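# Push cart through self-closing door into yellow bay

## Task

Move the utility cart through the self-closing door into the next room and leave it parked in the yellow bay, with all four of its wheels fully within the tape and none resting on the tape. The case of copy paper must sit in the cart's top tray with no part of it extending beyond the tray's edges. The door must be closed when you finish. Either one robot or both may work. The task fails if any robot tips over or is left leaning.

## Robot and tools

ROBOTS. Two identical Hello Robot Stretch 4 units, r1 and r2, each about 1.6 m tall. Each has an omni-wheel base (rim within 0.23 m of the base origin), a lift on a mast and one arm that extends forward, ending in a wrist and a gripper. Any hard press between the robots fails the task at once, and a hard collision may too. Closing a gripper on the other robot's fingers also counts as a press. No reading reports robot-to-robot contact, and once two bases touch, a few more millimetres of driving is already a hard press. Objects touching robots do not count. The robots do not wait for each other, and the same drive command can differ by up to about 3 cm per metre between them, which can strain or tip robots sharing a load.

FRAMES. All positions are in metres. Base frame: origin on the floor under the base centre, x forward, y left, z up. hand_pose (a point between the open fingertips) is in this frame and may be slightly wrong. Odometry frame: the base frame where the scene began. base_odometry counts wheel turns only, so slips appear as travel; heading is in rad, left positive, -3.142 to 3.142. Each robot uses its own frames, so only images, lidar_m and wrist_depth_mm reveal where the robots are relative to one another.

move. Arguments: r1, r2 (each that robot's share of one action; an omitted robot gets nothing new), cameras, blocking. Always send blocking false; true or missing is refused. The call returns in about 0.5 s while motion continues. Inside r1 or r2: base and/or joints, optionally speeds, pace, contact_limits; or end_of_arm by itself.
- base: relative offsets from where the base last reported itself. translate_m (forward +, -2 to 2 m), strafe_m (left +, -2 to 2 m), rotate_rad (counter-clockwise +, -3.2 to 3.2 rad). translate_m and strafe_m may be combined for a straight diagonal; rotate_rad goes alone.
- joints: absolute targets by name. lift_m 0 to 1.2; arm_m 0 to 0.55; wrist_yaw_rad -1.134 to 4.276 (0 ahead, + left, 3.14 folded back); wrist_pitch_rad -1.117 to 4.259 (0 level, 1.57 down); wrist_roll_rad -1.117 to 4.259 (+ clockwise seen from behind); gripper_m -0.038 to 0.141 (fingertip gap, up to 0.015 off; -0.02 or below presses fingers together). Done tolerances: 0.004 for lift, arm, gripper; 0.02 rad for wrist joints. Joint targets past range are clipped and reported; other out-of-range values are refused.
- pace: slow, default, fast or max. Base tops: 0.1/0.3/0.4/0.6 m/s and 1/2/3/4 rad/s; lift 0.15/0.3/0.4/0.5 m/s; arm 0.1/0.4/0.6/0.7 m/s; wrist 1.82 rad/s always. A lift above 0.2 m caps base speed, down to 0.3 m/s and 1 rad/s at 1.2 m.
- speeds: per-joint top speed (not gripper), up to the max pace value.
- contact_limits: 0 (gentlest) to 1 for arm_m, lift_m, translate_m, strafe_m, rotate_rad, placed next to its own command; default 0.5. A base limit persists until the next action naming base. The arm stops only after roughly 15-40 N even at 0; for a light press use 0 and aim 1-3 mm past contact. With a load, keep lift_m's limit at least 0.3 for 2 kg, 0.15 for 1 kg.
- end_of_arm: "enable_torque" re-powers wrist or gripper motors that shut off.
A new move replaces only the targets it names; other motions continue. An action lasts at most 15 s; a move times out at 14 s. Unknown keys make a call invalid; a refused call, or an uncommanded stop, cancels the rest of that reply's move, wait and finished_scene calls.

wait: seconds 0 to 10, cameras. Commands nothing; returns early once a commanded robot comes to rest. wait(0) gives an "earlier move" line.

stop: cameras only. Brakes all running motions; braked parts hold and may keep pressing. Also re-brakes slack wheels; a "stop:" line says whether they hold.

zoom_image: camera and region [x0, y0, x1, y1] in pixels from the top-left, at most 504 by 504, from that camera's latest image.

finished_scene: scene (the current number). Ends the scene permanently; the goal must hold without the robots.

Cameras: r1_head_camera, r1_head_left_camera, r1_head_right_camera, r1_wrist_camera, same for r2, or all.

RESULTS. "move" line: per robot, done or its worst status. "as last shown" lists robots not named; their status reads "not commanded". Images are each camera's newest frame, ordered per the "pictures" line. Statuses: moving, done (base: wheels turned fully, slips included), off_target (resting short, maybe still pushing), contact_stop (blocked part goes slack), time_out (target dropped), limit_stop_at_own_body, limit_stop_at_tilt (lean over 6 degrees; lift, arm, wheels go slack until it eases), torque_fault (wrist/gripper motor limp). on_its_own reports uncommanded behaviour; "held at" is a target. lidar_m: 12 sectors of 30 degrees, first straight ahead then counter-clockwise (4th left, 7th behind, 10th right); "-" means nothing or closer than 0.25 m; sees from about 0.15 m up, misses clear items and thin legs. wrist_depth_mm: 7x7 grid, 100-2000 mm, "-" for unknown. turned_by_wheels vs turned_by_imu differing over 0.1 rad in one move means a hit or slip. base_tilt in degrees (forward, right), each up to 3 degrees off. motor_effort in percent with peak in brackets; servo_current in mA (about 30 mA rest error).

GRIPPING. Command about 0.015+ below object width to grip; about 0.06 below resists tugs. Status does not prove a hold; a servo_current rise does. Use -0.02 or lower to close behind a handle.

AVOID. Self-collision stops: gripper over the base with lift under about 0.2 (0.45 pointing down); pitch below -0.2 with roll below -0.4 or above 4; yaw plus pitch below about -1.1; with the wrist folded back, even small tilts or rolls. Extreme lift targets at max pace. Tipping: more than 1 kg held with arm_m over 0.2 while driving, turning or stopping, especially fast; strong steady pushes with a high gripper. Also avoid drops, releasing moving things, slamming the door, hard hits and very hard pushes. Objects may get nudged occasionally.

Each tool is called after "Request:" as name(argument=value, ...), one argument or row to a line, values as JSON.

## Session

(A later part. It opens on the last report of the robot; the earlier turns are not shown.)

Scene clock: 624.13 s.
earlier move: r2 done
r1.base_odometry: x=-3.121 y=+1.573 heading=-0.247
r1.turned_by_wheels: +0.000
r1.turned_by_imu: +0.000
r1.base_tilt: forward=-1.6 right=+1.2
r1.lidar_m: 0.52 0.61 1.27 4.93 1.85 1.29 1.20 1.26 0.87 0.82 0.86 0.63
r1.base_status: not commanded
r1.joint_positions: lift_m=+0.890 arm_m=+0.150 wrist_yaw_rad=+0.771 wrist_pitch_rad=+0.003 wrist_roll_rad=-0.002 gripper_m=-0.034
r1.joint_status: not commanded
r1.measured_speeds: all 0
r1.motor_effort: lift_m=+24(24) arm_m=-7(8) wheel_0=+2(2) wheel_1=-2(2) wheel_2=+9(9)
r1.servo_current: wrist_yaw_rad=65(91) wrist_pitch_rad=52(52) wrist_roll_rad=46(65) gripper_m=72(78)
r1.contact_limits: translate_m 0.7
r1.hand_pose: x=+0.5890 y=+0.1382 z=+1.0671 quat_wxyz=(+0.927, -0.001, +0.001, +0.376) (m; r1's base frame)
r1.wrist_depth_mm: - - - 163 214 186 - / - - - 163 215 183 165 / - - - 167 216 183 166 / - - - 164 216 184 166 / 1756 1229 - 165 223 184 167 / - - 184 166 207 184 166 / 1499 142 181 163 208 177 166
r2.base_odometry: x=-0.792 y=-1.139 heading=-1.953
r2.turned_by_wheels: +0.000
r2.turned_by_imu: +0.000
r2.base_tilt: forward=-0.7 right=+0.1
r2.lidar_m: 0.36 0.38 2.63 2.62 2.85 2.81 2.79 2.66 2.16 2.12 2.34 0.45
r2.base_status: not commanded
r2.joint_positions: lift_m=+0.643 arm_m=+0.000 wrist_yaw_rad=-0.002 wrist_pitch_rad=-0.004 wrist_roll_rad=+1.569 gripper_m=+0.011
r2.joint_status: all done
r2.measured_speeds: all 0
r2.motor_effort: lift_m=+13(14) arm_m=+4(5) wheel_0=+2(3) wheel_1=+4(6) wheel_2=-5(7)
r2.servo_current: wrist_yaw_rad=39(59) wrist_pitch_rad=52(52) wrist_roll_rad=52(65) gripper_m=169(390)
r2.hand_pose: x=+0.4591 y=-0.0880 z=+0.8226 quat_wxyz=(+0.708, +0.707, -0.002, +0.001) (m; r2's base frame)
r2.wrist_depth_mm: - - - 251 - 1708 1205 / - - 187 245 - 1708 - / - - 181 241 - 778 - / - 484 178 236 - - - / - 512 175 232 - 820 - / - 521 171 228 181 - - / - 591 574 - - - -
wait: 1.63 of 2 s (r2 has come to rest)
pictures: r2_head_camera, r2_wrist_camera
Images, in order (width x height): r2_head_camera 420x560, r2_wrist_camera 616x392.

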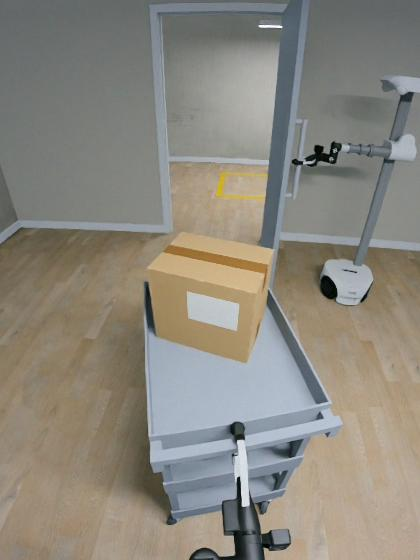

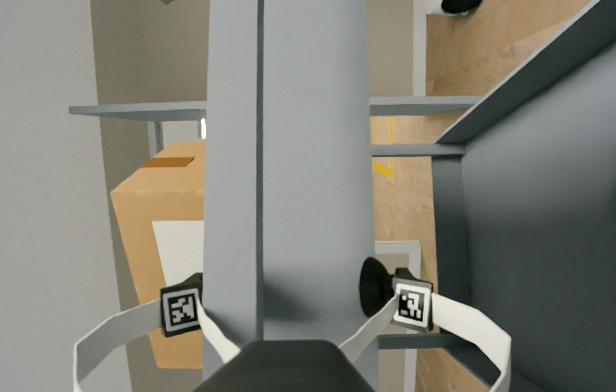

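Request:
move(
  blocking=false,
  r2={"joints":{"gripper_m":0.1}},
  cameras=[],
)

Request:
wait(
  seconds=2,
  cameras=[],
)

Request:
move(
  blocking=false,
  r2={"base":{"translate_m":-0.02},"pace":"slow","joints":{"lift_m":0.675}},
  cameras=[],
)

Request:
wait(
  seconds=2,
  cameras=["r2_wrist_camera"],
)

Request:
move(
  blocking=false,
  r2={"joints":{"gripper_m":-0.02}},
  cameras=[],
)

Request:
wait(
  seconds=2,
  cameras=["r2_wrist_camera"],
)

Scene clock: 642.40 s.
move: r2 moving
r1: as last shown
r1.base_tilt: forward=-1.6 right=+1.3
r1.lidar_m: 0.53 0.60 1.30 4.94 1.84 1.28 1.21 1.24 0.89 0.81 0.85 0.63
r1.servo_current: wrist_yaw_rad=65(85) wrist_pitch_rad=39(52) wrist_roll_rad=52(72) gripper_m=65(72)
r1.contact_limits: translate_m 0.7
r1.wrist_depth_mm: - - - 163 214 186 - / - - - 163 215 183 165 / - - - 167 216 184 166 / - - - 164 216 184 166 / 1756 1182 - 165 222 184 166 / - 1576 183 166 207 185 167 / 1499 142 180 163 208 178 166
r2.base_odometry: x=-0.792 y=-1.139 heading=-1.953
r2.turned_by_wheels: +0.000
r2.turned_by_imu: +0.000
r2.base_tilt: forward=-0.7 right=+0.1
r2.lidar_m: 0.37 0.42 2.63 2.61 2.85 2.82 2.79 2.66 2.18 2.14 2.36 0.45
r2.base_status: not commanded
r2.joint_positions: lift_m=+0.643 arm_m=+0.000 wrist_yaw_rad=-0.002 wrist_pitch_rad=-0.004 wrist_roll_rad=+1.569 gripper_m=+0.030
r2.joint_status: gripper_m moving
r2.measured_speeds: all 0
r2.motor_effort: lift_m=+13(14) arm_m=+4(4) wheel_0=+2(3) wheel_1=+4(4) wheel_2=-5(5)
r2.servo_current: wrist_yaw_rad=46(52) wrist_pitch_rad=46(46) wrist_roll_rad=46(52) gripper_m=78(195)
r2.hand_pose: x=+0.4591 y=-0.0880 z=+0.8226 quat_wxyz=(+0.708, +0.707, -0.002, +0.001) (m; r2's base frame)
r2.wrist_depth_mm: - - 194 255 - 1708 1205 / - - 189 250 - 1708 - / - - 185 246 - 788 - / - 488 181 240 - - - / - 512 179 235 - 820 - / - 525 175 232 183 - - / - 585 569 - - 1863 -
pictures: none
No camera images: "cameras" was empty.

Scene clock: 643.60 s.
earlier move: r2 done
r1.base_odometry: x=-3.121 y=+1.573 heading=-0.247
r1.turned_by_wheels: +0.000
r1.turned_by_imu: +0.000
r1.base_tilt: forward=-1.6 right=+1.2
r1.lidar_m: 0.52 0.62 1.33 4.95 1.82 1.29 1.19 1.24 0.88 0.83 0.86 0.64
r1.base_status: not commanded
r1.joint_positions: lift_m=+0.890 arm_m=+0.150 wrist_yaw_rad=+0.771 wrist_pitch_rad=+0.003 wrist_roll_rad=-0.002 gripper_m=-0.034
r1.joint_status: not commanded
r1.measured_speeds: all 0
r1.motor_effort: lift_m=+24(24) arm_m=-7(8) wheel_0=+2(2) wheel_1=-2(2) wheel_2=+9(9)
r1.servo_current: wrist_yaw_rad=65(91) wrist_pitch_rad=39(52) wrist_roll_rad=52(72) gripper_m=72(72)
r1.contact_limits: translate_m 0.7
r1.hand_pose: x=+0.5890 y=+0.1382 z=+1.0671 quat_wxyz=(+0.927, -0.001, +0.001, +0.376) (m; r1's base frame)
r1.wrist_depth_mm: - - - 162 214 186 - / - - - 163 215 182 164 / - - - 167 216 183 165 / - - - 164 216 183 166 / 1708 1182 - 165 223 184 167 / - 1576 184 166 206 185 166 / 1756 142 180 163 208 177 167
r2.base_odometry: x=-0.792 y=-1.139 heading=-1.953
r2.turned_by_wheels: +0.000
r2.turned_by_imu: +0.000
r2.base_tilt: forward=-0.7 right=+0.1
r2.lidar_m: 0.36 3.30 2.63 2.60 2.84 2.83 2.78 2.68 2.16 2.13 2.35 0.44
r2.base_status: not commanded
r2.joint_positions: lift_m=+0.643 arm_m=+0.000 wrist_yaw_rad=-0.002 wrist_pitch_rad=-0.004 wrist_roll_rad=+1.569 gripper_m=+0.100
r2.joint_status: all done
r2.measured_speeds: all 0
r2.motor_effort: lift_m=+13(14) arm_m=+4(5) wheel_0=+3(3) wheel_1=+4(4) wheel_2=-5(5)
r2.servo_current: wrist_yaw_rad=46(59) wrist_pitch_rad=46(46) wrist_roll_rad=39(59) gripper_m=46(195)
r2.hand_pose: x=+0.4591 y=-0.0880 z=+0.8226 quat_wxyz=(+0.708, +0.707, -0.002, +0.001) (m; r2's base frame)
r2.wrist_depth_mm: - - 211 271 - 1756 1205 / - - 205 265 - 1708 - / - - 200 258 - 778 - / - 549 196 254 - - - / - 530 191 248 247 - - / - - 189 242 187 - - / - - 580 - - - -
wait: 1.20 of 2 s (r2 has come to rest)
pictures: none
No camera images: "cameras" was empty.

Scene clock: 644.10 s.
move: r2 moving
r1: as last shown
r1.base_tilt: forward=-1.5 right=+1.2
r1.lidar_m: 0.51 0.62 1.30 2.34 1.82 1.29 1.22 1.24 0.87 0.82 0.85 0.64
r1.motor_effort: lift_m=+24(24) arm_m=-7(8) wheel_0=+1(2) wheel_1=-2(2) wheel_2=+9(9)
r1.servo_current: wrist_yaw_rad=72(72) wrist_pitch_rad=39(46) wrist_roll_rad=52(52) gripper_m=65(78)
r1.contact_limits: translate_m 0.7
r1.wrist_depth_mm: - - - 163 214 186 - / - - - 163 214 182 165 / - - - 167 216 185 166 / - - - 164 216 184 166 / 1708 1182 - 165 222 184 166 / - 1661 183 166 206 185 166 / 1756 142 181 163 207 177 166
r2.base_odometry: x=-0.788 y=-1.128 heading=-1.953
r2.turned_by_wheels: +0.000
r2.turned_by_imu: +0.000
r2.base_tilt: forward=-0.7 right=+0.1
r2.lidar_m: 0.39 3.26 2.64 2.63 2.86 2.81 2.76 2.67 2.16 2.12 2.35 0.47
r2.base_status: translate_m moving
r2.joint_positions: lift_m=+0.666 arm_m=+0.000 wrist_yaw_rad=-0.002 wrist_pitch_rad=-0.001 wrist_roll_rad=+1.569 gripper_m=+0.100
r2.joint_status: lift_m moving
r2.measured_speeds: translate_m=-0.043 strafe_m=+0.000 rotate_rad=+0.000 lift_m=+0.062 arm_m=+0.000 wrist_yaw_rad=+0.000 wrist_pitch_rad=+0.000 wrist_roll_rad=+0.000
r2.motor_effort: lift_m=+20(24) arm_m=+4(4) wheel_0=-3(8) wheel_1=-6(6) wheel_2=+7(9)
r2.servo_current: wrist_yaw_rad=46(52) wrist_pitch_rad=46(46) wrist_roll_rad=52(52) gripper_m=52(52)
r2.hand_pose: x=+0.4591 y=-0.0880 z=+0.8445 quat_wxyz=(+0.708, +0.707, -0.001, +0.000) (m; r2's base frame)
r2.wrist_depth_mm: - - - 281 315 1661 1229 / - - - 274 - 1661 - / - - - 267 866 809 - / - - 500 263 265 - - / - - 517 257 258 - - / - - 195 252 193 - - / - - 597 - - - -
pictures: none
No camera images: "cameras" was empty.

Scene clock: 644.80 s.
earlier move: r2 done
r1.base_odometry: x=-3.121 y=+1.573 heading=-0.247
r1.turned_by_wheels: +0.000
r1.turned_by_imu: +0.000
r1.base_tilt: forward=-1.6 right=+1.3
r1.lidar_m: 0.52 0.61 1.29 2.36 1.83 1.28 1.21 1.27 0.88 0.82 0.85 0.63
r1.base_status: not commanded
r1.joint_positions: lift_m=+0.890 arm_m=+0.150 wrist_yaw_rad=+0.771 wrist_pitch_rad=+0.003 wrist_roll_rad=-0.002 gripper_m=-0.034
r1.joint_status: not commanded
r1.measured_speeds: all 0
r1.motor_effort: lift_m=+24(24) arm_m=-7(8) wheel_0=+2(2) wheel_1=-2(2) wheel_2=+9(9)
r1.servo_current: wrist_yaw_rad=59(78) wrist_pitch_rad=46(52) wrist_roll_rad=59(65) gripper_m=72(78)
r1.contact_limits: translate_m 0.7
r1.hand_pose: x=+0.5890 y=+0.1382 z=+1.0671 quat_wxyz=(+0.927, -0.001, +0.001, +0.376) (m; r1's base frame)
r1.wrist_depth_mm: - - - 162 214 186 - / - - - 163 214 182 165 / - - - 167 216 184 166 / - - - 164 216 184 166 / 1756 1205 - 165 222 184 166 / - 1576 183 166 207 185 166 / 1756 142 180 163 208 177 167
r2.base_odometry: x=-0.785 y=-1.121 heading=-1.953
r2.turned_by_wheels: +0.000
r2.turned_by_imu: +0.000
r2.base_tilt: forward=-0.7 right=+0.1
r2.lidar_m: 0.38 3.26 2.65 2.62 2.84 2.79 2.77 2.65 2.16 2.13 2.35 0.48
r2.base_status: done
r2.joint_positions: lift_m=+0.675 arm_m=+0.000 wrist_yaw_rad=-0.002 wrist_pitch_rad=-0.001 wrist_roll_rad=+1.569 gripper_m=+0.100
r2.joint_status: all done
r2.measured_speeds: all 0
r2.motor_effort: lift_m=+21(24) arm_m=+4(5) wheel_0=-3(8) wheel_1=-4(6) wheel_2=+4(9)
r2.servo_current: wrist_yaw_rad=52(59) wrist_pitch_rad=46(46) wrist_roll_rad=46(52) gripper_m=52(59)
r2.hand_pose: x=+0.4591 y=-0.0880 z=+0.8533 quat_wxyz=(+0.708, +0.707, -0.001, +0.000) (m; r2's base frame)
r2.wrist_depth_mm: - - - 230 294 1661 1205 / - - - 225 287 1756 517 / - - - 219 281 768 - / - - 512 215 271 - - / - - 525 210 267 866 - / - - 195 205 191 - - / - - 615 - - - -
wait: 0.70 of 2 s (r2 has come to rest)
pictures: r2_wrist_camera
Images, in order (width x height): r2_wrist_camera 616x392.

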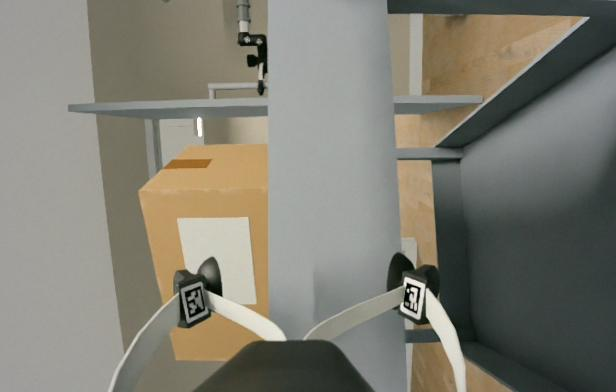

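Scene clock: 645.30 s.
move: r2 moving
r1: as last shown
r1.lidar_m: 0.52 0.61 1.30 2.33 1.83 1.31 1.21 1.25 0.88 0.80 0.85 0.64
r1.servo_current: wrist_yaw_rad=59(72) wrist_pitch_rad=46(46) wrist_roll_rad=52(65) gripper_m=65(72)
r1.contact_limits: translate_m 0.7
r1.wrist_depth_mm: - - - 163 213 186 - / - - - 163 215 182 165 / - - - 167 215 184 165 / - - - 164 216 184 166 / 1708 1229 - 165 222 184 166 / - 1661 184 166 206 184 166 / 1921 142 181 163 207 177 167
r2.base_odometry: x=-0.785 y=-1.121 heading=-1.953
r2.turned_by_wheels: +0.000
r2.turned_by_imu: +0.000
r2.base_tilt: forward=-0.6 right=+0.1
r2.lidar_m: 0.40 3.25 2.64 2.62 2.88 2.81 2.76 2.66 2.15 2.14 2.31 0.48
r2.base_status: not commanded
r2.joint_positions: lift_m=+0.675 arm_m=+0.000 wrist_yaw_rad=-0.002 wrist_pitch_rad=-0.001 wrist_roll_rad=+1.569 gripper_m=+0.083
r2.joint_status: gripper_m moving
r2.measured_speeds: all 0
r2.motor_effort: lift_m=+21(21) arm_m=+4(5) wheel_0=-3(4) wheel_1=-4(4) wheel_2=+4(5)
r2.servo_current: wrist_yaw_rad=39(65) wrist_pitch_rad=46(46) wrist_roll_rad=52(52) gripper_m=104(104)
r2.hand_pose: x=+0.4591 y=-0.0880 z=+0.8533 quat_wxyz=(+0.708, +0.707, -0.001, +0.000) (m; r2's base frame)
r2.wrist_depth_mm: - - - 229 296 1708 1255 / - - - 224 286 1708 521 / - - - 219 278 759 - / - - 512 215 272 - - / - - 525 209 266 854 - / - - 196 204 189 - - / - - 609 - - - -
pictures: none
No camera images: "cameras" was empty.

Scene clock: 646.73 s.
earlier move: r2 done
r1.base_odometry: x=-3.121 y=+1.573 heading=-0.247
r1.turned_by_wheels: +0.000
r1.turned_by_imu: +0.000
r1.base_tilt: forward=-1.5 right=+1.3
r1.lidar_m: 0.54 0.62 1.32 2.35 1.84 1.29 1.21 1.24 0.88 0.82 0.84 0.65
r1.base_status: not commanded
r1.joint_positions: lift_m=+0.890 arm_m=+0.150 wrist_yaw_rad=+0.771 wrist_pitch_rad=+0.003 wrist_roll_rad=-0.002 gripper_m=-0.034
r1.joint_status: not commanded
r1.measured_speeds: all 0
r1.motor_effort: lift_m=+24(24) arm_m=-8(8) wheel_0=+2(2) wheel_1=-2(2) wheel_2=+9(9)
r1.servo_current: wrist_yaw_rad=72(98) wrist_pitch_rad=46(52) wrist_roll_rad=59(72) gripper_m=65(78)
r1.contact_limits: translate_m 0.7
r1.hand_pose: x=+0.5890 y=+0.1382 z=+1.0671 quat_wxyz=(+0.927, -0.001, +0.001, +0.376) (m; r1's base frame)
r1.wrist_depth_mm: - - - 162 214 186 - / - - - 163 214 182 165 / - - - 167 216 183 165 / - - - 164 216 183 166 / 1618 1205 - 165 221 184 166 / - 1576 183 166 207 185 166 / 1537 142 181 163 208 177 167
r2.base_odometry: x=-0.785 y=-1.121 heading=-1.953
r2.turned_by_wheels: +0.000
r2.turned_by_imu: +0.000
r2.base_tilt: forward=-0.7 right=+0.0
r2.lidar_m: 0.37 3.27 2.65 2.61 2.85 2.80 2.76 2.66 2.16 2.13 2.37 0.47
r2.base_status: not commanded
r2.joint_positions: lift_m=+0.675 arm_m=+0.000 wrist_yaw_rad=+0.000 wrist_pitch_rad=-0.001 wrist_roll_rad=+1.569 gripper_m=-0.018
r2.joint_status: all done
r2.measured_speeds: all 0
r2.motor_effort: lift_m=+20(21) arm_m=+4(5) wheel_0=-4(4) wheel_1=-4(5) wheel_2=+4(5)
r2.servo_current: wrist_yaw_rad=39(65) wrist_pitch_rad=39(46) wrist_roll_rad=59(59) gripper_m=137(247)
r2.hand_pose: x=+0.4592 y=-0.0875 z=+0.8534 quat_wxyz=(+0.708, +0.707, -0.001, +0.000) (m; r2's base frame)
r2.wrist_depth_mm: - - - 277 277 1756 1255 / - - - 212 274 1756 - / - - 676 265 267 866 - / - - 500 204 262 854 - / - - 535 202 256 854 - / - - 182 198 178 820 - / - - 615 - 249 1661 -
wait: 1.43 of 2 s (r2 has come to rest)
pictures: r2_wrist_camera
Images, in order (width x height): r2_wrist_camera 616x392.

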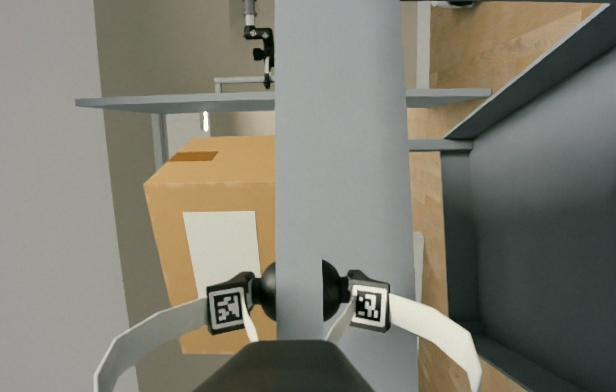

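Request:
move(
  blocking=false,
  r2={"base":{"translate_m":0.15,"strafe_m":0.13},"pace":"slow"},
  cameras=[],
)

Request:
wait(
  seconds=4,
  cameras=["r2_head_camera","r2_wrist_camera"],
)

Scene clock: 652.47 s.
move: r2 moving
r1: as last shown
r1.base_tilt: forward=-1.5 right=+1.2
r1.lidar_m: 0.52 0.62 1.29 4.94 1.82 1.31 1.22 1.27 0.87 0.81 0.86 0.64
r1.motor_effort: lift_m=+24(24) arm_m=-7(8) wheel_0=+1(2) wheel_1=-2(2) wheel_2=+9(9)
r1.servo_current: wrist_yaw_rad=72(72) wrist_pitch_rad=46(46) wrist_roll_rad=72(72) gripper_m=59(72)
r1.contact_limits: translate_m 0.7
r1.wrist_depth_mm: - - - 162 214 186 - / - - - 163 215 182 165 / - - - 167 216 183 166 / - - - 165 216 185 166 / 1708 1182 - 164 222 185 166 / - 1618 183 166 206 185 167 / 1499 142 181 163 208 177 167
r2.base_odometry: x=-0.780 y=-1.133 heading=-1.954
r2.turned_by_wheels: -0.001
r2.turned_by_imu: +0.000
r2.base_tilt: forward=-0.7 right=+0.1
r2.lidar_m: 0.40 3.24 2.63 2.60 2.86 2.79 2.79 2.69 2.18 2.15 2.38 0.48
r2.base_status: translate_m moving; strafe_m moving
r2.joint_positions: lift_m=+0.675 arm_m=+0.000 wrist_yaw_rad=-0.001 wrist_pitch_rad=-0.001 wrist_roll_rad=+1.569 gripper_m=-0.018
r2.joint_status: not commanded
r2.measured_speeds: translate_m=+0.038 strafe_m=+0.033 rotate_rad=-0.002 lift_m=+0.000 arm_m=+0.000 wrist_yaw_rad=-0.018 wrist_pitch_rad=+0.000 wrist_roll_rad=+0.000
r2.motor_effort: lift_m=+20(20) arm_m=+4(4) wheel_0=-6(6) wheel_1=+9(9) wheel_2=-9(11)
r2.servo_current: wrist_yaw_rad=46(59) wrist_pitch_rad=39(46) wrist_roll_rad=46(59) gripper_m=111(137)
r2.hand_pose: x=+0.4591 y=-0.0878 z=+0.8534 quat_wxyz=(+0.708, +0.707, -0.001, +0.000) (m; r2's base frame)
r2.wrist_depth_mm: - - - 220 282 1756 1255 / - - - 214 274 1756 508 / - - - 209 270 866 - / - - 500 205 263 878 - / - - 525 200 256 820 - / - - 183 196 178 820 - / - - 603 - - - -
pictures: none
No camera images: "cameras" was empty.

Scene clock: 655.17 s.
earlier move: r2 done
r1.base_odometry: x=-3.121 y=+1.573 heading=-0.247
r1.turned_by_wheels: +0.000
r1.turned_by_imu: +0.000
r1.base_tilt: forward=-1.6 right=+1.2
r1.lidar_m: 0.52 0.60 1.26 4.95 1.82 1.27 1.21 1.25 0.89 0.81 0.85 0.62
r1.base_status: not commanded
r1.joint_positions: lift_m=+0.890 arm_m=+0.150 wrist_yaw_rad=+0.771 wrist_pitch_rad=+0.003 wrist_roll_rad=-0.002 gripper_m=-0.034
r1.joint_status: not commanded
r1.measured_speeds: all 0
r1.motor_effort: lift_m=+24(24) arm_m=-8(8) wheel_0=+2(2) wheel_1=-2(2) wheel_2=+9(9)
r1.servo_current: wrist_yaw_rad=78(85) wrist_pitch_rad=46(52) wrist_roll_rad=59(72) gripper_m=72(78)
r1.contact_limits: translate_m 0.7
r1.hand_pose: x=+0.5890 y=+0.1382 z=+1.0671 quat_wxyz=(+0.927, -0.001, +0.001, +0.376) (m; r1's base frame)
r1.wrist_depth_mm: - - - 163 214 186 - / - - - 163 216 183 165 / - - - 167 216 183 166 / - - - 164 216 185 166 / - 1205 1255 165 223 185 166 / - - 182 166 208 184 166 / - 142 169 163 207 176 166
r2.base_odometry: x=-0.720 y=-1.308 heading=-1.954
r2.turned_by_wheels: +0.000
r2.turned_by_imu: +0.000
r2.base_tilt: forward=-0.7 right=+0.1
r2.lidar_m: 0.41 3.09 2.48 2.47 2.72 2.92 2.90 2.85 2.31 2.28 2.48 0.44
r2.base_status: done
r2.joint_positions: lift_m=+0.675 arm_m=+0.000 wrist_yaw_rad=-0.004 wrist_pitch_rad=-0.001 wrist_roll_rad=+1.569 gripper_m=-0.018
r2.joint_status: not commanded
r2.measured_speeds: all 0
r2.motor_effort: lift_m=+20(21) arm_m=+4(5) wheel_0=-7(13) wheel_1=+2(9) wheel_2=-6(14)
r2.servo_current: wrist_yaw_rad=46(59) wrist_pitch_rad=39(52) wrist_roll_rad=46(59) gripper_m=111(137)
r2.hand_pose: x=+0.4589 y=-0.0887 z=+0.8534 quat_wxyz=(+0.708, +0.707, -0.002, -0.001) (m; r2's base frame)
r2.wrist_depth_mm: - - - 265 268 1756 1255 / - - - 204 263 1661 - / - - 615 259 259 854 - / - - 492 198 257 854 - / - - 535 196 253 842 - / - - 185 193 178 809 - / - - - - - 1756 -
wait: 2.70 of 4 s (r2 has come to rest)
pictures: r2_head_camera, r2_wrist_camera
Images, in order (width x height): r2_head_camera 420x560, r2_wrist_camera 616x392.

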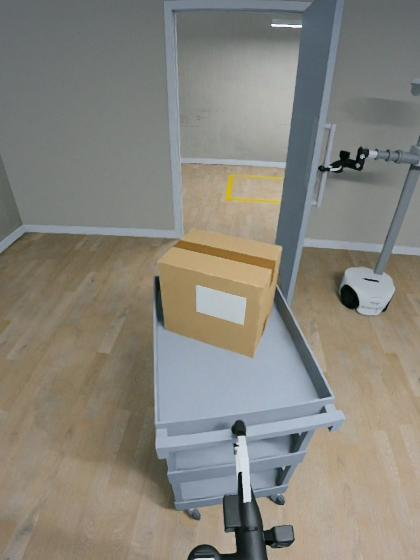

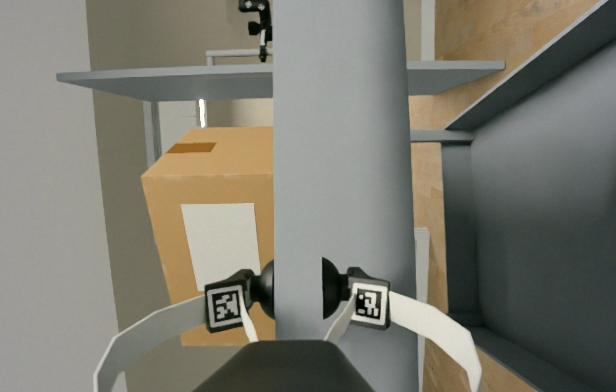

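Request:
move(
  blocking=false,
  r2={"base":{"translate_m":0.1,"strafe_m":0.1},"pace":"slow"},
  cameras=[],
)

Request:
wait(
  seconds=4,
  cameras=[],
)

Request:
move(
  blocking=false,
  r2={"base":{"rotate_rad":-0.12},"pace":"slow"},
  cameras=[],
)

Request:
wait(
  seconds=3,
  cameras=[],
)

Request:
move(
  blocking=false,
  r2={"base":{"translate_m":0.15,"strafe_m":0.09},"pace":"slow"},
  cameras=[],
)

Request:
wait(
  seconds=4,
  cameras=["r2_head_camera","r2_wrist_camera","r2_head_left_camera"],
)

Scene clock: 667.73 s.
move: r2 moving
r1: as last shown
r1.lidar_m: 0.51 0.63 1.28 4.95 1.82 1.29 1.22 1.25 0.89 0.82 0.87 0.64
r1.motor_effort: lift_m=+24(24) arm_m=-7(8) wheel_0=+2(2) wheel_1=-2(2) wheel_2=+9(9)
r1.servo_current: wrist_yaw_rad=52(78) wrist_pitch_rad=46(46) wrist_roll_rad=59(72) gripper_m=65(72)
r1.contact_limits: translate_m 0.7
r1.wrist_depth_mm: - - - 163 214 186 - / - - - 163 216 183 165 / - - - 167 216 183 166 / - - - 164 216 184 166 / - 1182 1255 165 222 184 167 / - - 181 166 207 185 166 / - 141 170 163 207 177 166
r2.base_odometry: x=-0.715 y=-1.320 heading=-1.955
r2.turned_by_wheels: -0.001
r2.turned_by_imu: -0.001
r2.base_tilt: forward=-0.7 right=+0.1
r2.lidar_m: 0.38 3.06 2.47 2.44 2.70 2.93 2.91 2.86 2.31 2.29 2.51 0.45
r2.base_status: translate_m moving; strafe_m moving
r2.joint_positions: lift_m=+0.675 arm_m=+0.000 wrist_yaw_rad=-0.004 wrist_pitch_rad=-0.001 wrist_roll_rad=+1.569 gripper_m=-0.018
r2.joint_status: not commanded
r2.measured_speeds: translate_m=+0.036 strafe_m=+0.036 rotate_rad=+0.000 lift_m=+0.000 arm_m=+0.000 wrist_yaw_rad=+0.000 wrist_pitch_rad=+0.000 wrist_roll_rad=+0.000
r2.motor_effort: lift_m=+20(20) arm_m=+4(4) wheel_0=-5(10) wheel_1=+7(8) wheel_2=-11(12)
r2.servo_current: wrist_yaw_rad=52(65) wrist_pitch_rad=39(46) wrist_roll_rad=46(59) gripper_m=111(117)
r2.hand_pose: x=+0.4589 y=-0.0887 z=+0.8534 quat_wxyz=(+0.708, +0.707, -0.002, -0.001) (m; r2's base frame)
r2.wrist_depth_mm: - - - 264 267 1708 1255 / - - - 203 263 1618 - / - - 615 258 259 854 - / - - 488 198 255 842 - / - - 539 195 252 831 - / - - 183 192 178 798 - / - - - - 246 1808 -
pictures: none
No camera images: "cameras" was empty.

Scene clock: 669.90 s.
earlier move: r2 done
r1.base_odometry: x=-3.121 y=+1.573 heading=-0.247
r1.turned_by_wheels: +0.000
r1.turned_by_imu: +0.000
r1.base_tilt: forward=-1.5 right=+1.2
r1.lidar_m: 0.53 0.60 1.34 4.92 1.81 1.28 1.22 1.26 0.87 0.82 0.86 0.63
r1.base_status: not commanded
r1.joint_positions: lift_m=+0.890 arm_m=+0.150 wrist_yaw_rad=+0.771 wrist_pitch_rad=+0.003 wrist_roll_rad=-0.002 gripper_m=-0.034
r1.joint_status: not commanded
r1.measured_speeds: all 0
r1.motor_effort: lift_m=+24(24) arm_m=-7(8) wheel_0=+2(2) wheel_1=-2(2) wheel_2=+9(9)
r1.servo_current: wrist_yaw_rad=65(98) wrist_pitch_rad=46(52) wrist_roll_rad=39(78) gripper_m=65(72)
r1.contact_limits: translate_m 0.7
r1.hand_pose: x=+0.5890 y=+0.1382 z=+1.0671 quat_wxyz=(+0.927, -0.001, +0.001, +0.376) (m; r1's base frame)
r1.wrist_depth_mm: - - - 163 213 186 - / - - - 163 216 182 165 / - - - 167 216 183 166 / - - - 164 216 184 166 / - 1708 1205 165 221 185 166 / - - 182 166 206 185 167 / - 142 178 163 208 178 166
r2.base_odometry: x=-0.665 y=-1.438 heading=-1.954
r2.turned_by_wheels: +0.000
r2.turned_by_imu: +0.000
r2.base_tilt: forward=-0.7 right=+0.1
r2.lidar_m: 0.42 2.96 2.38 2.36 2.52 3.02 2.98 2.97 2.44 2.38 2.63 0.44
r2.base_status: done
r2.joint_positions: lift_m=+0.675 arm_m=+0.000 wrist_yaw_rad=-0.004 wrist_pitch_rad=-0.001 wrist_roll_rad=+1.569 gripper_m=-0.018
r2.joint_status: not commanded
r2.measured_speeds: all 0
r2.motor_effort: lift_m=+20(20) arm_m=+4(5) wheel_0=-7(12) wheel_1=+5(9) wheel_2=-8(13)
r2.servo_current: wrist_yaw_rad=52(65) wrist_pitch_rad=39(46) wrist_roll_rad=46(65) gripper_m=124(124)
r2.hand_pose: x=+0.4589 y=-0.0887 z=+0.8534 quat_wxyz=(+0.708, +0.707, -0.002, -0.001) (m; r2's base frame)
r2.wrist_depth_mm: - - - 198 258 1661 1182 / - - - 196 256 1756 - / - - 549 254 255 788 - / - - 504 195 254 854 - / - - 539 193 251 842 - / - - 185 193 178 - - / - - - - - 1808 -
wait: 2.17 of 4 s (r2 has come to rest)
pictures: none
No camera images: "cameras" was empty.

Scene clock: 670.40 s.
move: r2 moving
r1: as last shown
r1.base_tilt: forward=-1.6 right=+1.2
r1.lidar_m: 0.53 0.63 1.31 4.93 1.82 1.32 1.22 1.28 0.87 0.81 0.83 0.65
r1.servo_current: wrist_yaw_rad=78(85) wrist_pitch_rad=46(46) wrist_roll_rad=46(59) gripper_m=65(72)
r1.contact_limits: translate_m 0.7
r1.wrist_depth_mm: - - - 163 213 186 - / - - - 163 215 183 165 / - - - 167 216 183 165 / - - - 164 216 183 167 / - 1756 1182 165 221 185 167 / - - 183 166 207 185 166 / - 142 177 163 207 177 167
r2.base_odometry: x=-0.665 y=-1.438 heading=-2.054
r2.turned_by_wheels: -0.100
r2.turned_by_imu: -0.097
r2.base_tilt: forward=-0.7 right=+0.1
r2.lidar_m: 0.40 2.99 2.42 2.36 2.47 3.07 2.99 3.17 2.47 2.40 2.55 0.46
r2.base_status: rotate_rad moving
r2.joint_positions: lift_m=+0.675 arm_m=+0.000 wrist_yaw_rad=+0.007 wrist_pitch_rad=-0.001 wrist_roll_rad=+1.569 gripper_m=-0.018
r2.joint_status: not commanded
r2.measured_speeds: translate_m=-0.001 strafe_m=-0.002 rotate_rad=-0.215 lift_m=+0.000 arm_m=+0.000 wrist_yaw_rad=+0.000 wrist_pitch_rad=+0.000 wrist_roll_rad=+0.000
r2.motor_effort: lift_m=+20(20) arm_m=+4(4) wheel_0=+7(12) wheel_1=+5(9) wheel_2=+9(11)
r2.servo_current: wrist_yaw_rad=59(59) wrist_pitch_rad=39(46) wrist_roll_rad=46(59) gripper_m=117(117)
r2.hand_pose: x=+0.4599 y=-0.0854 z=+0.8534 quat_wxyz=(+0.708, +0.707, +0.002, +0.003) (m; r2's base frame)
r2.wrist_depth_mm: - - - 274 278 1756 1255 / - - - 211 271 1618 504 / - - - 264 266 820 - / - - 496 202 259 866 - / - - 521 206 254 831 - / - - 183 193 178 842 - / - - 609 - 245 1661 -
pictures: none
No camera images: "cameras" was empty.

Scene clock: 670.87 s.
earlier move: r2 done
r1.base_odometry: x=-3.121 y=+1.573 heading=-0.247
r1.turned_by_wheels: +0.000
r1.turned_by_imu: +0.000
r1.base_tilt: forward=-1.6 right=+1.2
r1.lidar_m: 0.52 0.60 1.32 4.94 1.83 1.28 1.21 1.26 0.86 0.82 0.86 0.64
r1.base_status: not commanded
r1.joint_positions: lift_m=+0.890 arm_m=+0.150 wrist_yaw_rad=+0.771 wrist_pitch_rad=+0.003 wrist_roll_rad=-0.002 gripper_m=-0.034
r1.joint_status: not commanded
r1.measured_speeds: all 0
r1.motor_effort: lift_m=+24(24) arm_m=-8(8) wheel_0=+2(3) wheel_1=-2(2) wheel_2=+9(9)
r1.servo_current: wrist_yaw_rad=46(85) wrist_pitch_rad=39(46) wrist_roll_rad=46(65) gripper_m=72(72)
r1.contact_limits: translate_m 0.7
r1.hand_pose: x=+0.5890 y=+0.1382 z=+1.0671 quat_wxyz=(+0.927, -0.001, +0.001, +0.376) (m; r1's base frame)
r1.wrist_depth_mm: - - - 162 214 186 - / - - - 163 214 182 165 / - - - 167 216 183 166 / - - - 165 216 185 166 / - 1756 1205 165 222 184 166 / - - 183 166 207 184 167 / - 141 177 163 207 177 166
r2.base_odometry: x=-0.665 y=-1.438 heading=-2.073
r2.turned_by_wheels: -0.019
r2.turned_by_imu: -0.018
r2.base_tilt: forward=-0.7 right=+0.1
r2.lidar_m: 0.36 2.98 2.41 2.35 2.46 3.09 2.99 3.13 2.48 2.37 2.53 0.48
r2.base_status: done
r2.joint_positions: lift_m=+0.675 arm_m=+0.000 wrist_yaw_rad=+0.003 wrist_pitch_rad=-0.001 wrist_roll_rad=+1.569 gripper_m=-0.018
r2.joint_status: not commanded
r2.measured_speeds: all 0
r2.motor_effort: lift_m=+20(20) arm_m=+4(5) wheel_0=+4(12) wheel_1=+4(9) wheel_2=+6(11)
r2.servo_current: wrist_yaw_rad=46(59) wrist_pitch_rad=46(46) wrist_roll_rad=46(59) gripper_m=111(117)
r2.hand_pose: x=+0.4595 y=-0.0866 z=+0.8534 quat_wxyz=(+0.708, +0.707, +0.001, +0.002) (m; r2's base frame)
r2.wrist_depth_mm: - - - 225 290 1708 1182 / - - - 218 278 1756 504 / - - - 211 271 798 - / - - 496 205 260 854 - / - - 512 198 254 831 - / - - 183 191 179 820 - / - - 569 - 241 - -
wait: 0.47 of 3 s (r2 has come to rest)
pictures: none
No camera images: "cameras" was empty.

Scene clock: 671.37 s.
move: r2 moving
r1: as last shown
r1.base_tilt: forward=-1.5 right=+1.3
r1.lidar_m: 0.52 0.61 1.34 4.94 1.81 1.28 1.21 1.25 0.88 0.80 0.85 0.65
r1.motor_effort: lift_m=+24(24) arm_m=-7(8) wheel_0=+2(2) wheel_1=-2(2) wheel_2=+9(9)
r1.servo_current: wrist_yaw_rad=72(78) wrist_pitch_rad=52(52) wrist_roll_rad=46(65) gripper_m=65(72)
r1.contact_limits: translate_m 0.7
r1.wrist_depth_mm: - - - 162 213 186 - / - - - 163 215 182 165 / - - - 167 216 183 166 / - - - 164 216 185 166 / - 1756 1205 165 223 185 166 / - - 183 166 208 184 167 / - 141 178 163 207 177 166
r2.base_odometry: x=-0.665 y=-1.452 heading=-2.074
r2.turned_by_wheels: -0.001
r2.turned_by_imu: -0.001
r2.base_tilt: forward=-0.7 right=+0.0
r2.lidar_m: 0.38 2.97 2.43 2.34 2.46 3.10 2.98 3.16 2.46 2.39 2.52 0.47
r2.base_status: translate_m moving; strafe_m moving
r2.joint_positions: lift_m=+0.675 arm_m=+0.000 wrist_yaw_rad=+0.000 wrist_pitch_rad=-0.001 wrist_roll_rad=+1.569 gripper_m=-0.019
r2.joint_status: not commanded
r2.measured_speeds: translate_m=+0.049 strafe_m=+0.029 rotate_rad=-0.002 lift_m=+0.000 arm_m=+0.000 wrist_yaw_rad=-0.014 wrist_pitch_rad=+0.000 wrist_roll_rad=+0.000
r2.motor_effort: lift_m=+20(20) arm_m=+4(4) wheel_0=-1(6) wheel_1=+7(9) wheel_2=-12(12)
r2.servo_current: wrist_yaw_rad=52(59) wrist_pitch_rad=39(46) wrist_roll_rad=46(52) gripper_m=111(117)
r2.hand_pose: x=+0.4593 y=-0.0874 z=+0.8534 quat_wxyz=(+0.708, +0.707, +0.000, +0.001) (m; r2's base frame)
r2.wrist_depth_mm: - - - 225 294 1661 1205 / - - - 218 278 1661 521 / - - - 266 270 842 - / - - 508 202 258 866 - / - - 508 195 251 831 - / - - 182 187 178 820 - / - - 564 - 236 - -
pictures: none
No camera images: "cameras" was empty.

Scene clock: 673.77 s.
earlier move: r2 done
r1.base_odometry: x=-3.121 y=+1.573 heading=-0.247
r1.turned_by_wheels: +0.000
r1.turned_by_imu: +0.000
r1.base_tilt: forward=-1.6 right=+1.3
r1.lidar_m: 0.54 0.63 1.39 4.95 1.84 1.29 1.21 1.25 0.86 0.81 0.85 0.63
r1.base_status: not commanded
r1.joint_positions: lift_m=+0.890 arm_m=+0.150 wrist_yaw_rad=+0.771 wrist_pitch_rad=+0.003 wrist_roll_rad=-0.002 gripper_m=-0.034
r1.joint_status: not commanded
r1.measured_speeds: all 0
r1.motor_effort: lift_m=+24(24) arm_m=-7(8) wheel_0=+2(3) wheel_1=-2(2) wheel_2=+9(9)
r1.servo_current: wrist_yaw_rad=85(85) wrist_pitch_rad=39(52) wrist_roll_rad=65(72) gripper_m=72(72)
r1.contact_limits: translate_m 0.7
r1.hand_pose: x=+0.5890 y=+0.1382 z=+1.0671 quat_wxyz=(+0.927, -0.001, +0.001, +0.376) (m; r1's base frame)
r1.wrist_depth_mm: - - - 163 214 186 - / - - - 163 216 182 165 / - - - 167 216 183 166 / - - - 164 216 184 166 / - 1863 1182 165 222 185 166 / - - 180 167 207 185 166 / - 1281 170 163 208 178 166
r2.base_odometry: x=-0.659 y=-1.613 heading=-2.074
r2.turned_by_wheels: +0.000
r2.turned_by_imu: +0.002
r2.base_tilt: forward=-0.7 right=+0.0
r2.lidar_m: 0.35 2.83 2.34 2.27 2.40 3.19 3.13 3.25 2.57 2.48 2.63 0.46
r2.base_status: done
r2.joint_positions: lift_m=+0.675 arm_m=+0.000 wrist_yaw_rad=-0.007 wrist_pitch_rad=-0.001 wrist_roll_rad=+1.569 gripper_m=-0.019
r2.joint_status: not commanded
r2.measured_speeds: all 0
r2.motor_effort: lift_m=+19(20) arm_m=+4(4) wheel_0=-6(10) wheel_1=+4(10) wheel_2=-8(18)
r2.servo_current: wrist_yaw_rad=52(65) wrist_pitch_rad=39(52) wrist_roll_rad=59(65) gripper_m=72(117)
r2.hand_pose: x=+0.4586 y=-0.0894 z=+0.8535 quat_wxyz=(+0.708, +0.707, -0.003, -0.002) (m; r2's base frame)
r2.wrist_depth_mm: - - - 221 290 1756 1205 / - - - 208 272 1661 512 / - - - 200 259 1921 - / - - 525 190 247 809 - / - - 492 181 238 820 - / - - 187 173 179 - - / - - 535 - 220 - -
wait: 2.40 of 4 s (r2 has come to rest)
pictures: r2_head_camera, r2_head_left_camera, r2_wrist_camera
Images, in order (width x height): r2_head_camera 420x560, r2_head_left_camera 420x672, r2_wrist_camera 616x392.

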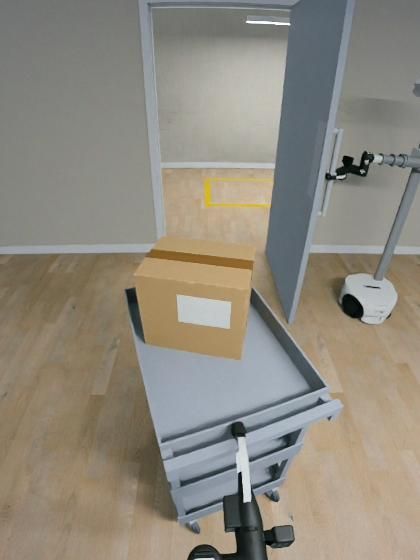

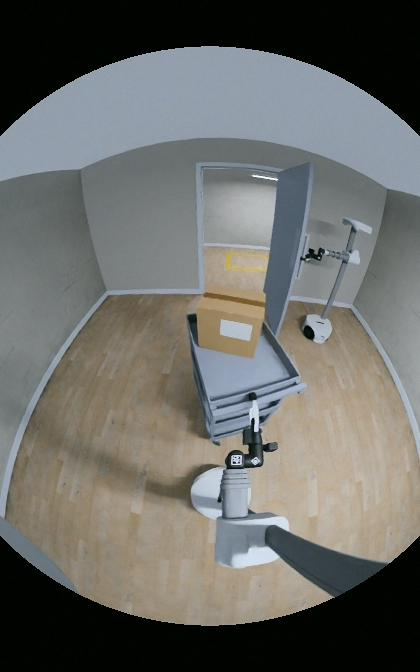

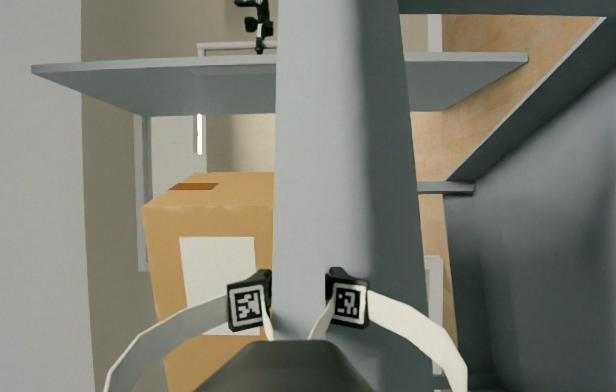

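Request:
move(
  blocking=false,
  r2={"base":{"strafe_m":0.12},"pace":"slow"},
  cameras=[],
)

Request:
wait(
  seconds=3,
  cameras=["r2_head_camera","r2_head_left_camera","r2_wrist_camera"],
)

Request:
zoom_image(
  camera="r2_head_left_camera",
  region=[150, 230, 350, 530],
)

Scene clock: 696.43 s.
move: r2 moving
r1: as last shown
r1.base_tilt: forward=-1.6 right=+1.2
r1.lidar_m: 0.53 0.61 1.41 4.94 1.84 1.30 1.22 1.26 0.89 0.82 0.85 0.64
r1.motor_effort: lift_m=+24(24) arm_m=-7(8) wheel_0=+1(2) wheel_1=-2(2) wheel_2=+9(9)
r1.servo_current: wrist_yaw_rad=78(85) wrist_pitch_rad=39(52) wrist_roll_rad=46(65) gripper_m=78(78)
r1.contact_limits: translate_m 0.7
r1.wrist_depth_mm: - - - 163 213 186 - / - - - 163 214 182 165 / - - - 167 215 183 165 / - - - 164 216 184 167 / - 1863 1182 165 222 185 166 / - - 181 166 207 185 166 / - 1281 170 163 207 177 167
r2.base_odometry: x=-0.646 y=-1.620 heading=-2.074
r2.turned_by_wheels: +0.000
r2.turned_by_imu: +0.000
r2.base_tilt: forward=-0.7 right=+0.1
r2.lidar_m: 0.34 2.84 2.31 2.23 2.33 3.21 3.15 3.27 2.57 2.49 2.65 0.45
r2.base_status: strafe_m moving
r2.joint_positions: lift_m=+0.675 arm_m=+0.000 wrist_yaw_rad=-0.007 wrist_pitch_rad=-0.001 wrist_roll_rad=+1.569 gripper_m=-0.019
r2.joint_status: not commanded
r2.measured_speeds: translate_m=-0.001 strafe_m=+0.056 rotate_rad=+0.003 lift_m=+0.000 arm_m=+0.000 wrist_yaw_rad=+0.000 wrist_pitch_rad=+0.000 wrist_roll_rad=+0.000
r2.motor_effort: lift_m=+19(20) arm_m=+4(4) wheel_0=-12(14) wheel_1=+8(8) wheel_2=+0(7)
r2.servo_current: wrist_yaw_rad=59(65) wrist_pitch_rad=39(46) wrist_roll_rad=33(59) gripper_m=72(78)
r2.hand_pose: x=+0.4586 y=-0.0894 z=+0.8535 quat_wxyz=(+0.708, +0.707, -0.003, -0.002) (m; r2's base frame)
r2.wrist_depth_mm: - - - 220 287 1808 1205 / - - - 208 272 1661 504 / - - - 198 258 1863 - / - - 512 190 247 820 - / - - 496 182 238 820 - / - - 187 173 169 - - / - - 535 - 220 - -
pictures: none
No camera images: "cameras" was empty.

Scene clock: 698.27 s.
earlier move: r2 done
r1.base_odometry: x=-3.121 y=+1.573 heading=-0.247
r1.turned_by_wheels: +0.000
r1.turned_by_imu: +0.000
r1.base_tilt: forward=-1.5 right=+1.2
r1.lidar_m: 0.51 0.62 1.46 4.93 1.82 1.30 1.21 1.28 0.87 0.82 0.86 0.64
r1.base_status: not commanded
r1.joint_positions: lift_m=+0.890 arm_m=+0.150 wrist_yaw_rad=+0.771 wrist_pitch_rad=+0.003 wrist_roll_rad=-0.002 gripper_m=-0.034
r1.joint_status: not commanded
r1.measured_speeds: all 0
r1.motor_effort: lift_m=+24(24) arm_m=-8(8) wheel_0=+2(2) wheel_1=-2(2) wheel_2=+9(9)
r1.servo_current: wrist_yaw_rad=78(85) wrist_pitch_rad=39(52) wrist_roll_rad=59(65) gripper_m=72(78)
r1.contact_limits: translate_m 0.7
r1.hand_pose: x=+0.5890 y=+0.1382 z=+1.0671 quat_wxyz=(+0.927, -0.001, +0.001, +0.376) (m; r1's base frame)
r1.wrist_depth_mm: - - - 162 213 185 - / - - - 163 214 182 165 / - - - 167 216 184 165 / - - - 164 216 184 166 / - - 1205 165 222 185 167 / - - 181 166 206 185 166 / - 1921 169 163 208 178 166
r2.base_odometry: x=-0.554 y=-1.671 heading=-2.074
r2.turned_by_wheels: +0.000
r2.turned_by_imu: +0.000
r2.base_tilt: forward=-0.6 right=+0.0
r2.lidar_m: 0.36 2.83 2.21 2.14 2.27 3.16 3.15 3.28 2.69 2.59 2.73 0.43
r2.base_status: done
r2.joint_positions: lift_m=+0.675 arm_m=+0.000 wrist_yaw_rad=-0.006 wrist_pitch_rad=-0.001 wrist_roll_rad=+1.569 gripper_m=-0.019
r2.joint_status: not commanded
r2.measured_speeds: all 0
r2.motor_effort: lift_m=+19(20) arm_m=+4(4) wheel_0=-5(14) wheel_1=+4(9) wheel_2=-1(7)
r2.servo_current: wrist_yaw_rad=65(65) wrist_pitch_rad=46(46) wrist_roll_rad=46(59) gripper_m=78(78)
r2.hand_pose: x=+0.4587 y=-0.0891 z=+0.8535 quat_wxyz=(+0.708, +0.707, -0.003, -0.002) (m; r2's base frame)
r2.wrist_depth_mm: - - 1464 193 255 1618 1281 / - - - 190 250 1756 - / - - 621 185 244 788 - / - - 480 181 239 831 - / - - 512 177 235 809 - / - - 189 174 170 798 - / - - 591 - 225 1618 -
wait: 1.83 of 3 s (r2 has come to rest)
pictures: r2_head_camera, r2_head_left_camera, r2_wrist_camera
Images, in order (width x height): r2_head_camera 420x560, r2_head_left_camera 420x672, r2_wrist_camera 616x392.

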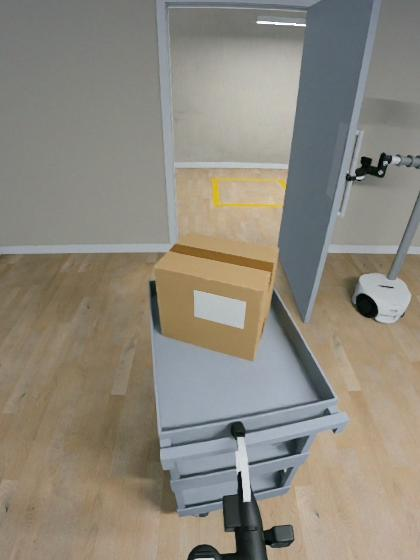

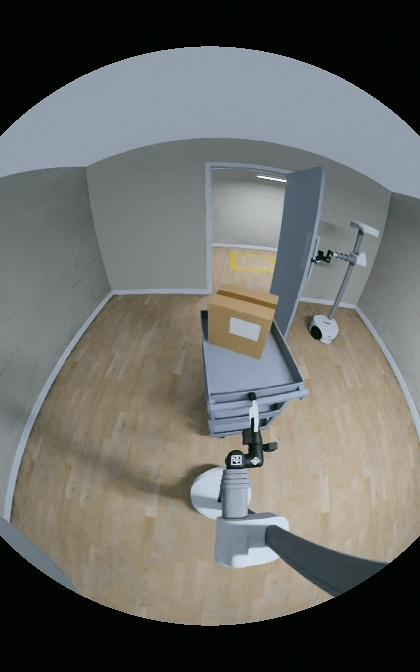

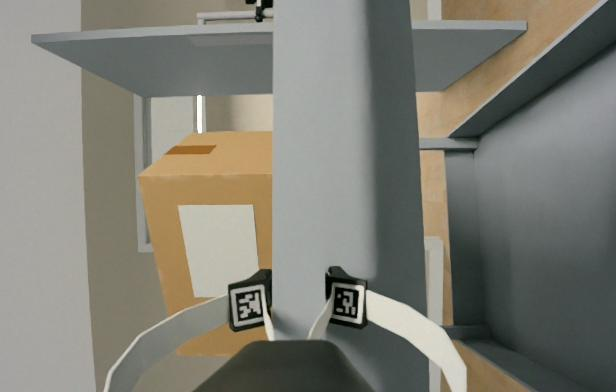

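Scaled by 1.680 from the camera's 420x672 image, which has a finer 600x960 frame.

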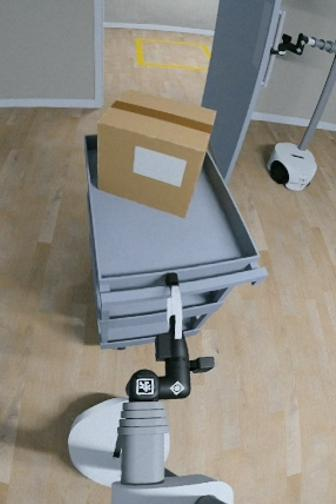

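Request:
move(
  blocking=false,
  r2={"base":{"strafe_m":0.1},"pace":"slow"},
  cameras=[],
)

Request:
wait(
  seconds=3,
  cameras=[],
)

Request:
move(
  blocking=false,
  r2={"base":{"rotate_rad":-0.1},"pace":"slow"},
  cameras=[],
)

Request:
wait(
  seconds=3,
  cameras=["r2_head_camera","r2_wrist_camera"],
)

Scene clock: 705.43 s.
move: r2 moving
r1: as last shown
r1.base_tilt: forward=-1.6 right=+1.2
r1.lidar_m: 0.52 0.62 1.47 4.94 1.86 1.30 1.23 1.27 0.89 0.82 0.86 0.65
r1.motor_effort: lift_m=+24(24) arm_m=-8(8) wheel_0=+2(2) wheel_1=-1(2) wheel_2=+9(9)
r1.servo_current: wrist_yaw_rad=72(85) wrist_pitch_rad=46(46) wrist_roll_rad=59(72) gripper_m=72(72)
r1.contact_limits: translate_m 0.7
r1.wrist_depth_mm: - - - 163 214 186 - / - - - 163 215 183 165 / - - - 167 215 183 166 / - - - 164 216 184 166 / - - 1229 165 222 185 166 / - - 181 165 206 185 166 / - 1808 170 163 207 177 166
r2.base_odometry: x=-0.541 y=-1.678 heading=-2.074
r2.turned_by_wheels: +0.000
r2.turned_by_imu: +0.000
r2.base_tilt: forward=-0.6 right=+0.1
r2.lidar_m: 0.38 2.85 2.21 2.11 2.24 3.15 3.15 3.30 2.72 2.62 2.76 0.41
r2.base_status: strafe_m moving
r2.joint_positions: lift_m=+0.675 arm_m=+0.000 wrist_yaw_rad=-0.006 wrist_pitch_rad=-0.001 wrist_roll_rad=+1.569 gripper_m=-0.019
r2.joint_status: not commanded
r2.measured_speeds: translate_m=-0.001 strafe_m=+0.056 rotate_rad=+0.004 lift_m=+0.000 arm_m=+0.000 wrist_yaw_rad=+0.000 wrist_pitch_rad=+0.000 wrist_roll_rad=+0.000
r2.motor_effort: lift_m=+19(19) arm_m=+4(4) wheel_0=-9(14) wheel_1=+8(8) wheel_2=-1(1)
r2.servo_current: wrist_yaw_rad=59(59) wrist_pitch_rad=46(46) wrist_roll_rad=39(52) gripper_m=78(78)
r2.hand_pose: x=+0.4587 y=-0.0891 z=+0.8535 quat_wxyz=(+0.708, +0.707, -0.003, -0.002) (m; r2's base frame)
r2.wrist_depth_mm: - - 1464 191 253 1618 1281 / - - - 188 249 1808 - / - - 603 184 243 809 - / - - 480 180 238 831 - / - - 517 178 235 809 - / - - 188 174 169 809 - / - - - - 226 1661 -
pictures: none
No camera images: "cameras" was empty.

Scene clock: 707.07 s.
earlier move: r2 done
r1.base_odometry: x=-3.121 y=+1.573 heading=-0.247
r1.turned_by_wheels: +0.000
r1.turned_by_imu: +0.000
r1.base_tilt: forward=-1.5 right=+1.2
r1.lidar_m: 0.52 0.61 1.53 4.94 1.84 1.28 1.21 1.26 0.88 0.81 0.86 0.64
r1.base_status: not commanded
r1.joint_positions: lift_m=+0.890 arm_m=+0.150 wrist_yaw_rad=+0.771 wrist_pitch_rad=+0.003 wrist_roll_rad=-0.002 gripper_m=-0.034
r1.joint_status: not commanded
r1.measured_speeds: all 0
r1.motor_effort: lift_m=+24(24) arm_m=-7(8) wheel_0=+2(2) wheel_1=-2(2) wheel_2=+9(9)
r1.servo_current: wrist_yaw_rad=59(85) wrist_pitch_rad=46(52) wrist_roll_rad=52(72) gripper_m=59(78)
r1.contact_limits: translate_m 0.7
r1.hand_pose: x=+0.5890 y=+0.1382 z=+1.0671 quat_wxyz=(+0.927, -0.001, +0.001, +0.376) (m; r1's base frame)
r1.wrist_depth_mm: - - - 162 213 186 - / - - - 163 215 182 165 / - - - 168 216 183 165 / - - - 164 216 184 166 / - - 1397 165 222 184 166 / - - 183 165 207 185 166 / - - 169 163 208 177 166
r2.base_odometry: x=-0.467 y=-1.719 heading=-2.074
r2.turned_by_wheels: +0.000
r2.turned_by_imu: +0.000
r2.base_tilt: forward=-0.6 right=+0.1
r2.lidar_m: 0.38 2.83 2.12 2.02 2.13 3.01 3.17 3.27 2.79 2.71 2.28 0.43
r2.base_status: done
r2.joint_positions: lift_m=+0.675 arm_m=+0.000 wrist_yaw_rad=-0.003 wrist_pitch_rad=-0.001 wrist_roll_rad=+1.569 gripper_m=-0.019
r2.joint_status: not commanded
r2.measured_speeds: all 0
r2.motor_effort: lift_m=+19(20) arm_m=+4(5) wheel_0=-6(14) wheel_1=+4(9) wheel_2=+0(1)
r2.servo_current: wrist_yaw_rad=46(65) wrist_pitch_rad=39(52) wrist_roll_rad=59(59) gripper_m=72(78)
r2.hand_pose: x=+0.4590 y=-0.0884 z=+0.8535 quat_wxyz=(+0.708, +0.707, -0.002, -0.001) (m; r2's base frame)
r2.wrist_depth_mm: - - - 175 233 1537 508 / - - - 175 233 768 - / - - 480 174 233 831 - / - - 492 233 233 820 - / - - 535 174 232 820 - / - - 189 174 180 - - / - - - - - 559 508
wait: 1.63 of 3 s (r2 has come to rest)
pictures: none
No camera images: "cameras" was empty.

Scene clock: 707.57 s.
move: r2 moving
r1: as last shown
r1.base_tilt: forward=-1.6 right=+1.2
r1.lidar_m: 0.53 0.60 1.52 4.92 1.85 1.29 1.21 1.25 0.88 0.81 0.86 0.64
r1.servo_current: wrist_yaw_rad=65(72) wrist_pitch_rad=39(46) wrist_roll_rad=72(72) gripper_m=72(72)
r1.contact_limits: translate_m 0.7
r1.wrist_depth_mm: - - - 163 214 186 - / - - - 163 214 182 165 / - - - 167 216 183 166 / - - - 164 216 185 166 / - - 1336 165 222 184 166 / - - 182 166 207 185 166 / - - 170 163 207 178 166
r2.base_odometry: x=-0.467 y=-1.719 heading=-2.165
r2.turned_by_wheels: -0.090
r2.turned_by_imu: -0.088
r2.base_tilt: forward=-0.7 right=+0.1
r2.lidar_m: 0.38 2.76 2.15 2.03 2.08 2.75 3.15 3.20 2.86 2.70 2.79 0.45
r2.base_status: rotate_rad moving
r2.joint_positions: lift_m=+0.675 arm_m=+0.000 wrist_yaw_rad=+0.007 wrist_pitch_rad=-0.001 wrist_roll_rad=+1.569 gripper_m=-0.019
r2.joint_status: not commanded
r2.measured_speeds: translate_m=+0.000 strafe_m=-0.002 rotate_rad=-0.152 lift_m=+0.000 arm_m=+0.000 wrist_yaw_rad=-0.003 wrist_pitch_rad=+0.000 wrist_roll_rad=+0.000
r2.motor_effort: lift_m=+19(19) arm_m=+4(4) wheel_0=+6(13) wheel_1=+4(8) wheel_2=+9(14)
r2.servo_current: wrist_yaw_rad=46(59) wrist_pitch_rad=39(46) wrist_roll_rad=46(59) gripper_m=78(78)
r2.hand_pose: x=+0.4598 y=-0.0855 z=+0.8535 quat_wxyz=(+0.708, +0.707, +0.002, +0.003) (m; r2's base frame)
r2.wrist_depth_mm: - - - 191 252 1537 1255 / - - - 188 247 1661 - / - - 603 184 244 820 - / - - 480 180 239 831 - / - - 517 178 235 831 - / - - 187 175 177 - - / - - - - - 1863 -
pictures: none
No camera images: "cameras" was empty.

Scene clock: 708.00 s.
earlier move: r2 done
r1.base_odometry: x=-3.121 y=+1.573 heading=-0.247
r1.turned_by_wheels: +0.000
r1.turned_by_imu: +0.000
r1.base_tilt: forward=-1.6 right=+1.2
r1.lidar_m: 0.54 0.61 1.52 4.93 1.83 1.29 1.22 1.25 0.88 0.82 0.86 0.63
r1.base_status: not commanded
r1.joint_positions: lift_m=+0.890 arm_m=+0.150 wrist_yaw_rad=+0.771 wrist_pitch_rad=+0.003 wrist_roll_rad=-0.002 gripper_m=-0.034
r1.joint_status: not commanded
r1.measured_speeds: all 0
r1.motor_effort: lift_m=+24(24) arm_m=-7(8) wheel_0=+2(2) wheel_1=-2(2) wheel_2=+9(9)
r1.servo_current: wrist_yaw_rad=72(78) wrist_pitch_rad=39(52) wrist_roll_rad=39(72) gripper_m=72(72)
r1.contact_limits: translate_m 0.7
r1.hand_pose: x=+0.5890 y=+0.1382 z=+1.0671 quat_wxyz=(+0.927, -0.001, +0.001, +0.376) (m; r1's base frame)
r1.wrist_depth_mm: - - - 163 213 185 - / - - - 163 214 182 165 / - - - 167 215 183 165 / - - - 164 216 184 166 / - - 1308 165 222 184 166 / - - 182 166 207 185 166 / - - 170 163 208 178 166
r2.base_odometry: x=-0.467 y=-1.719 heading=-2.173
r2.turned_by_wheels: -0.009
r2.turned_by_imu: -0.008
r2.base_tilt: forward=-0.7 right=+0.0
r2.lidar_m: 0.38 2.77 2.20 2.04 2.10 2.72 3.13 3.19 2.85 2.71 2.76 0.46
r2.base_status: done
r2.joint_positions: lift_m=+0.675 arm_m=+0.000 wrist_yaw_rad=+0.003 wrist_pitch_rad=-0.001 wrist_roll_rad=+1.569 gripper_m=-0.019
r2.joint_status: not commanded
r2.measured_speeds: all 0
r2.motor_effort: lift_m=+19(20) arm_m=+4(4) wheel_0=+2(13) wheel_1=+5(8) wheel_2=+7(14)
r2.servo_current: wrist_yaw_rad=39(59) wrist_pitch_rad=39(46) wrist_roll_rad=52(59) gripper_m=78(78)
r2.hand_pose: x=+0.4595 y=-0.0865 z=+0.8535 quat_wxyz=(+0.708, +0.707, +0.001, +0.002) (m; r2's base frame)
r2.wrist_depth_mm: - - - 195 256 1756 1281 / - - - 190 251 1661 - / - - 627 186 245 788 - / - - 477 182 241 842 - / - - 512 179 236 820 - / - - 187 175 177 809 - / - - 591 - - 1756 -
wait: 0.43 of 3 s (r2 has come to rest)
pictures: r2_head_camera, r2_wrist_camera
Images, in order (width x height): r2_head_camera 420x560, r2_wrist_camera 616x392.

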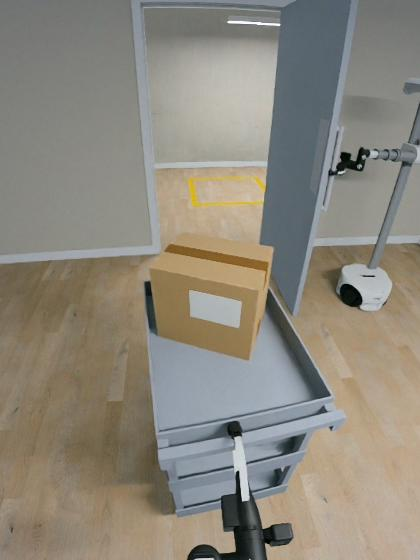

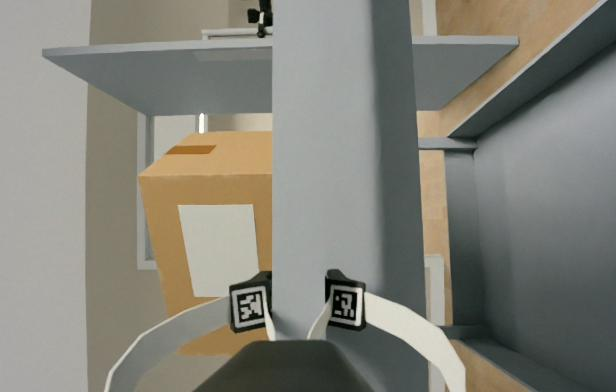

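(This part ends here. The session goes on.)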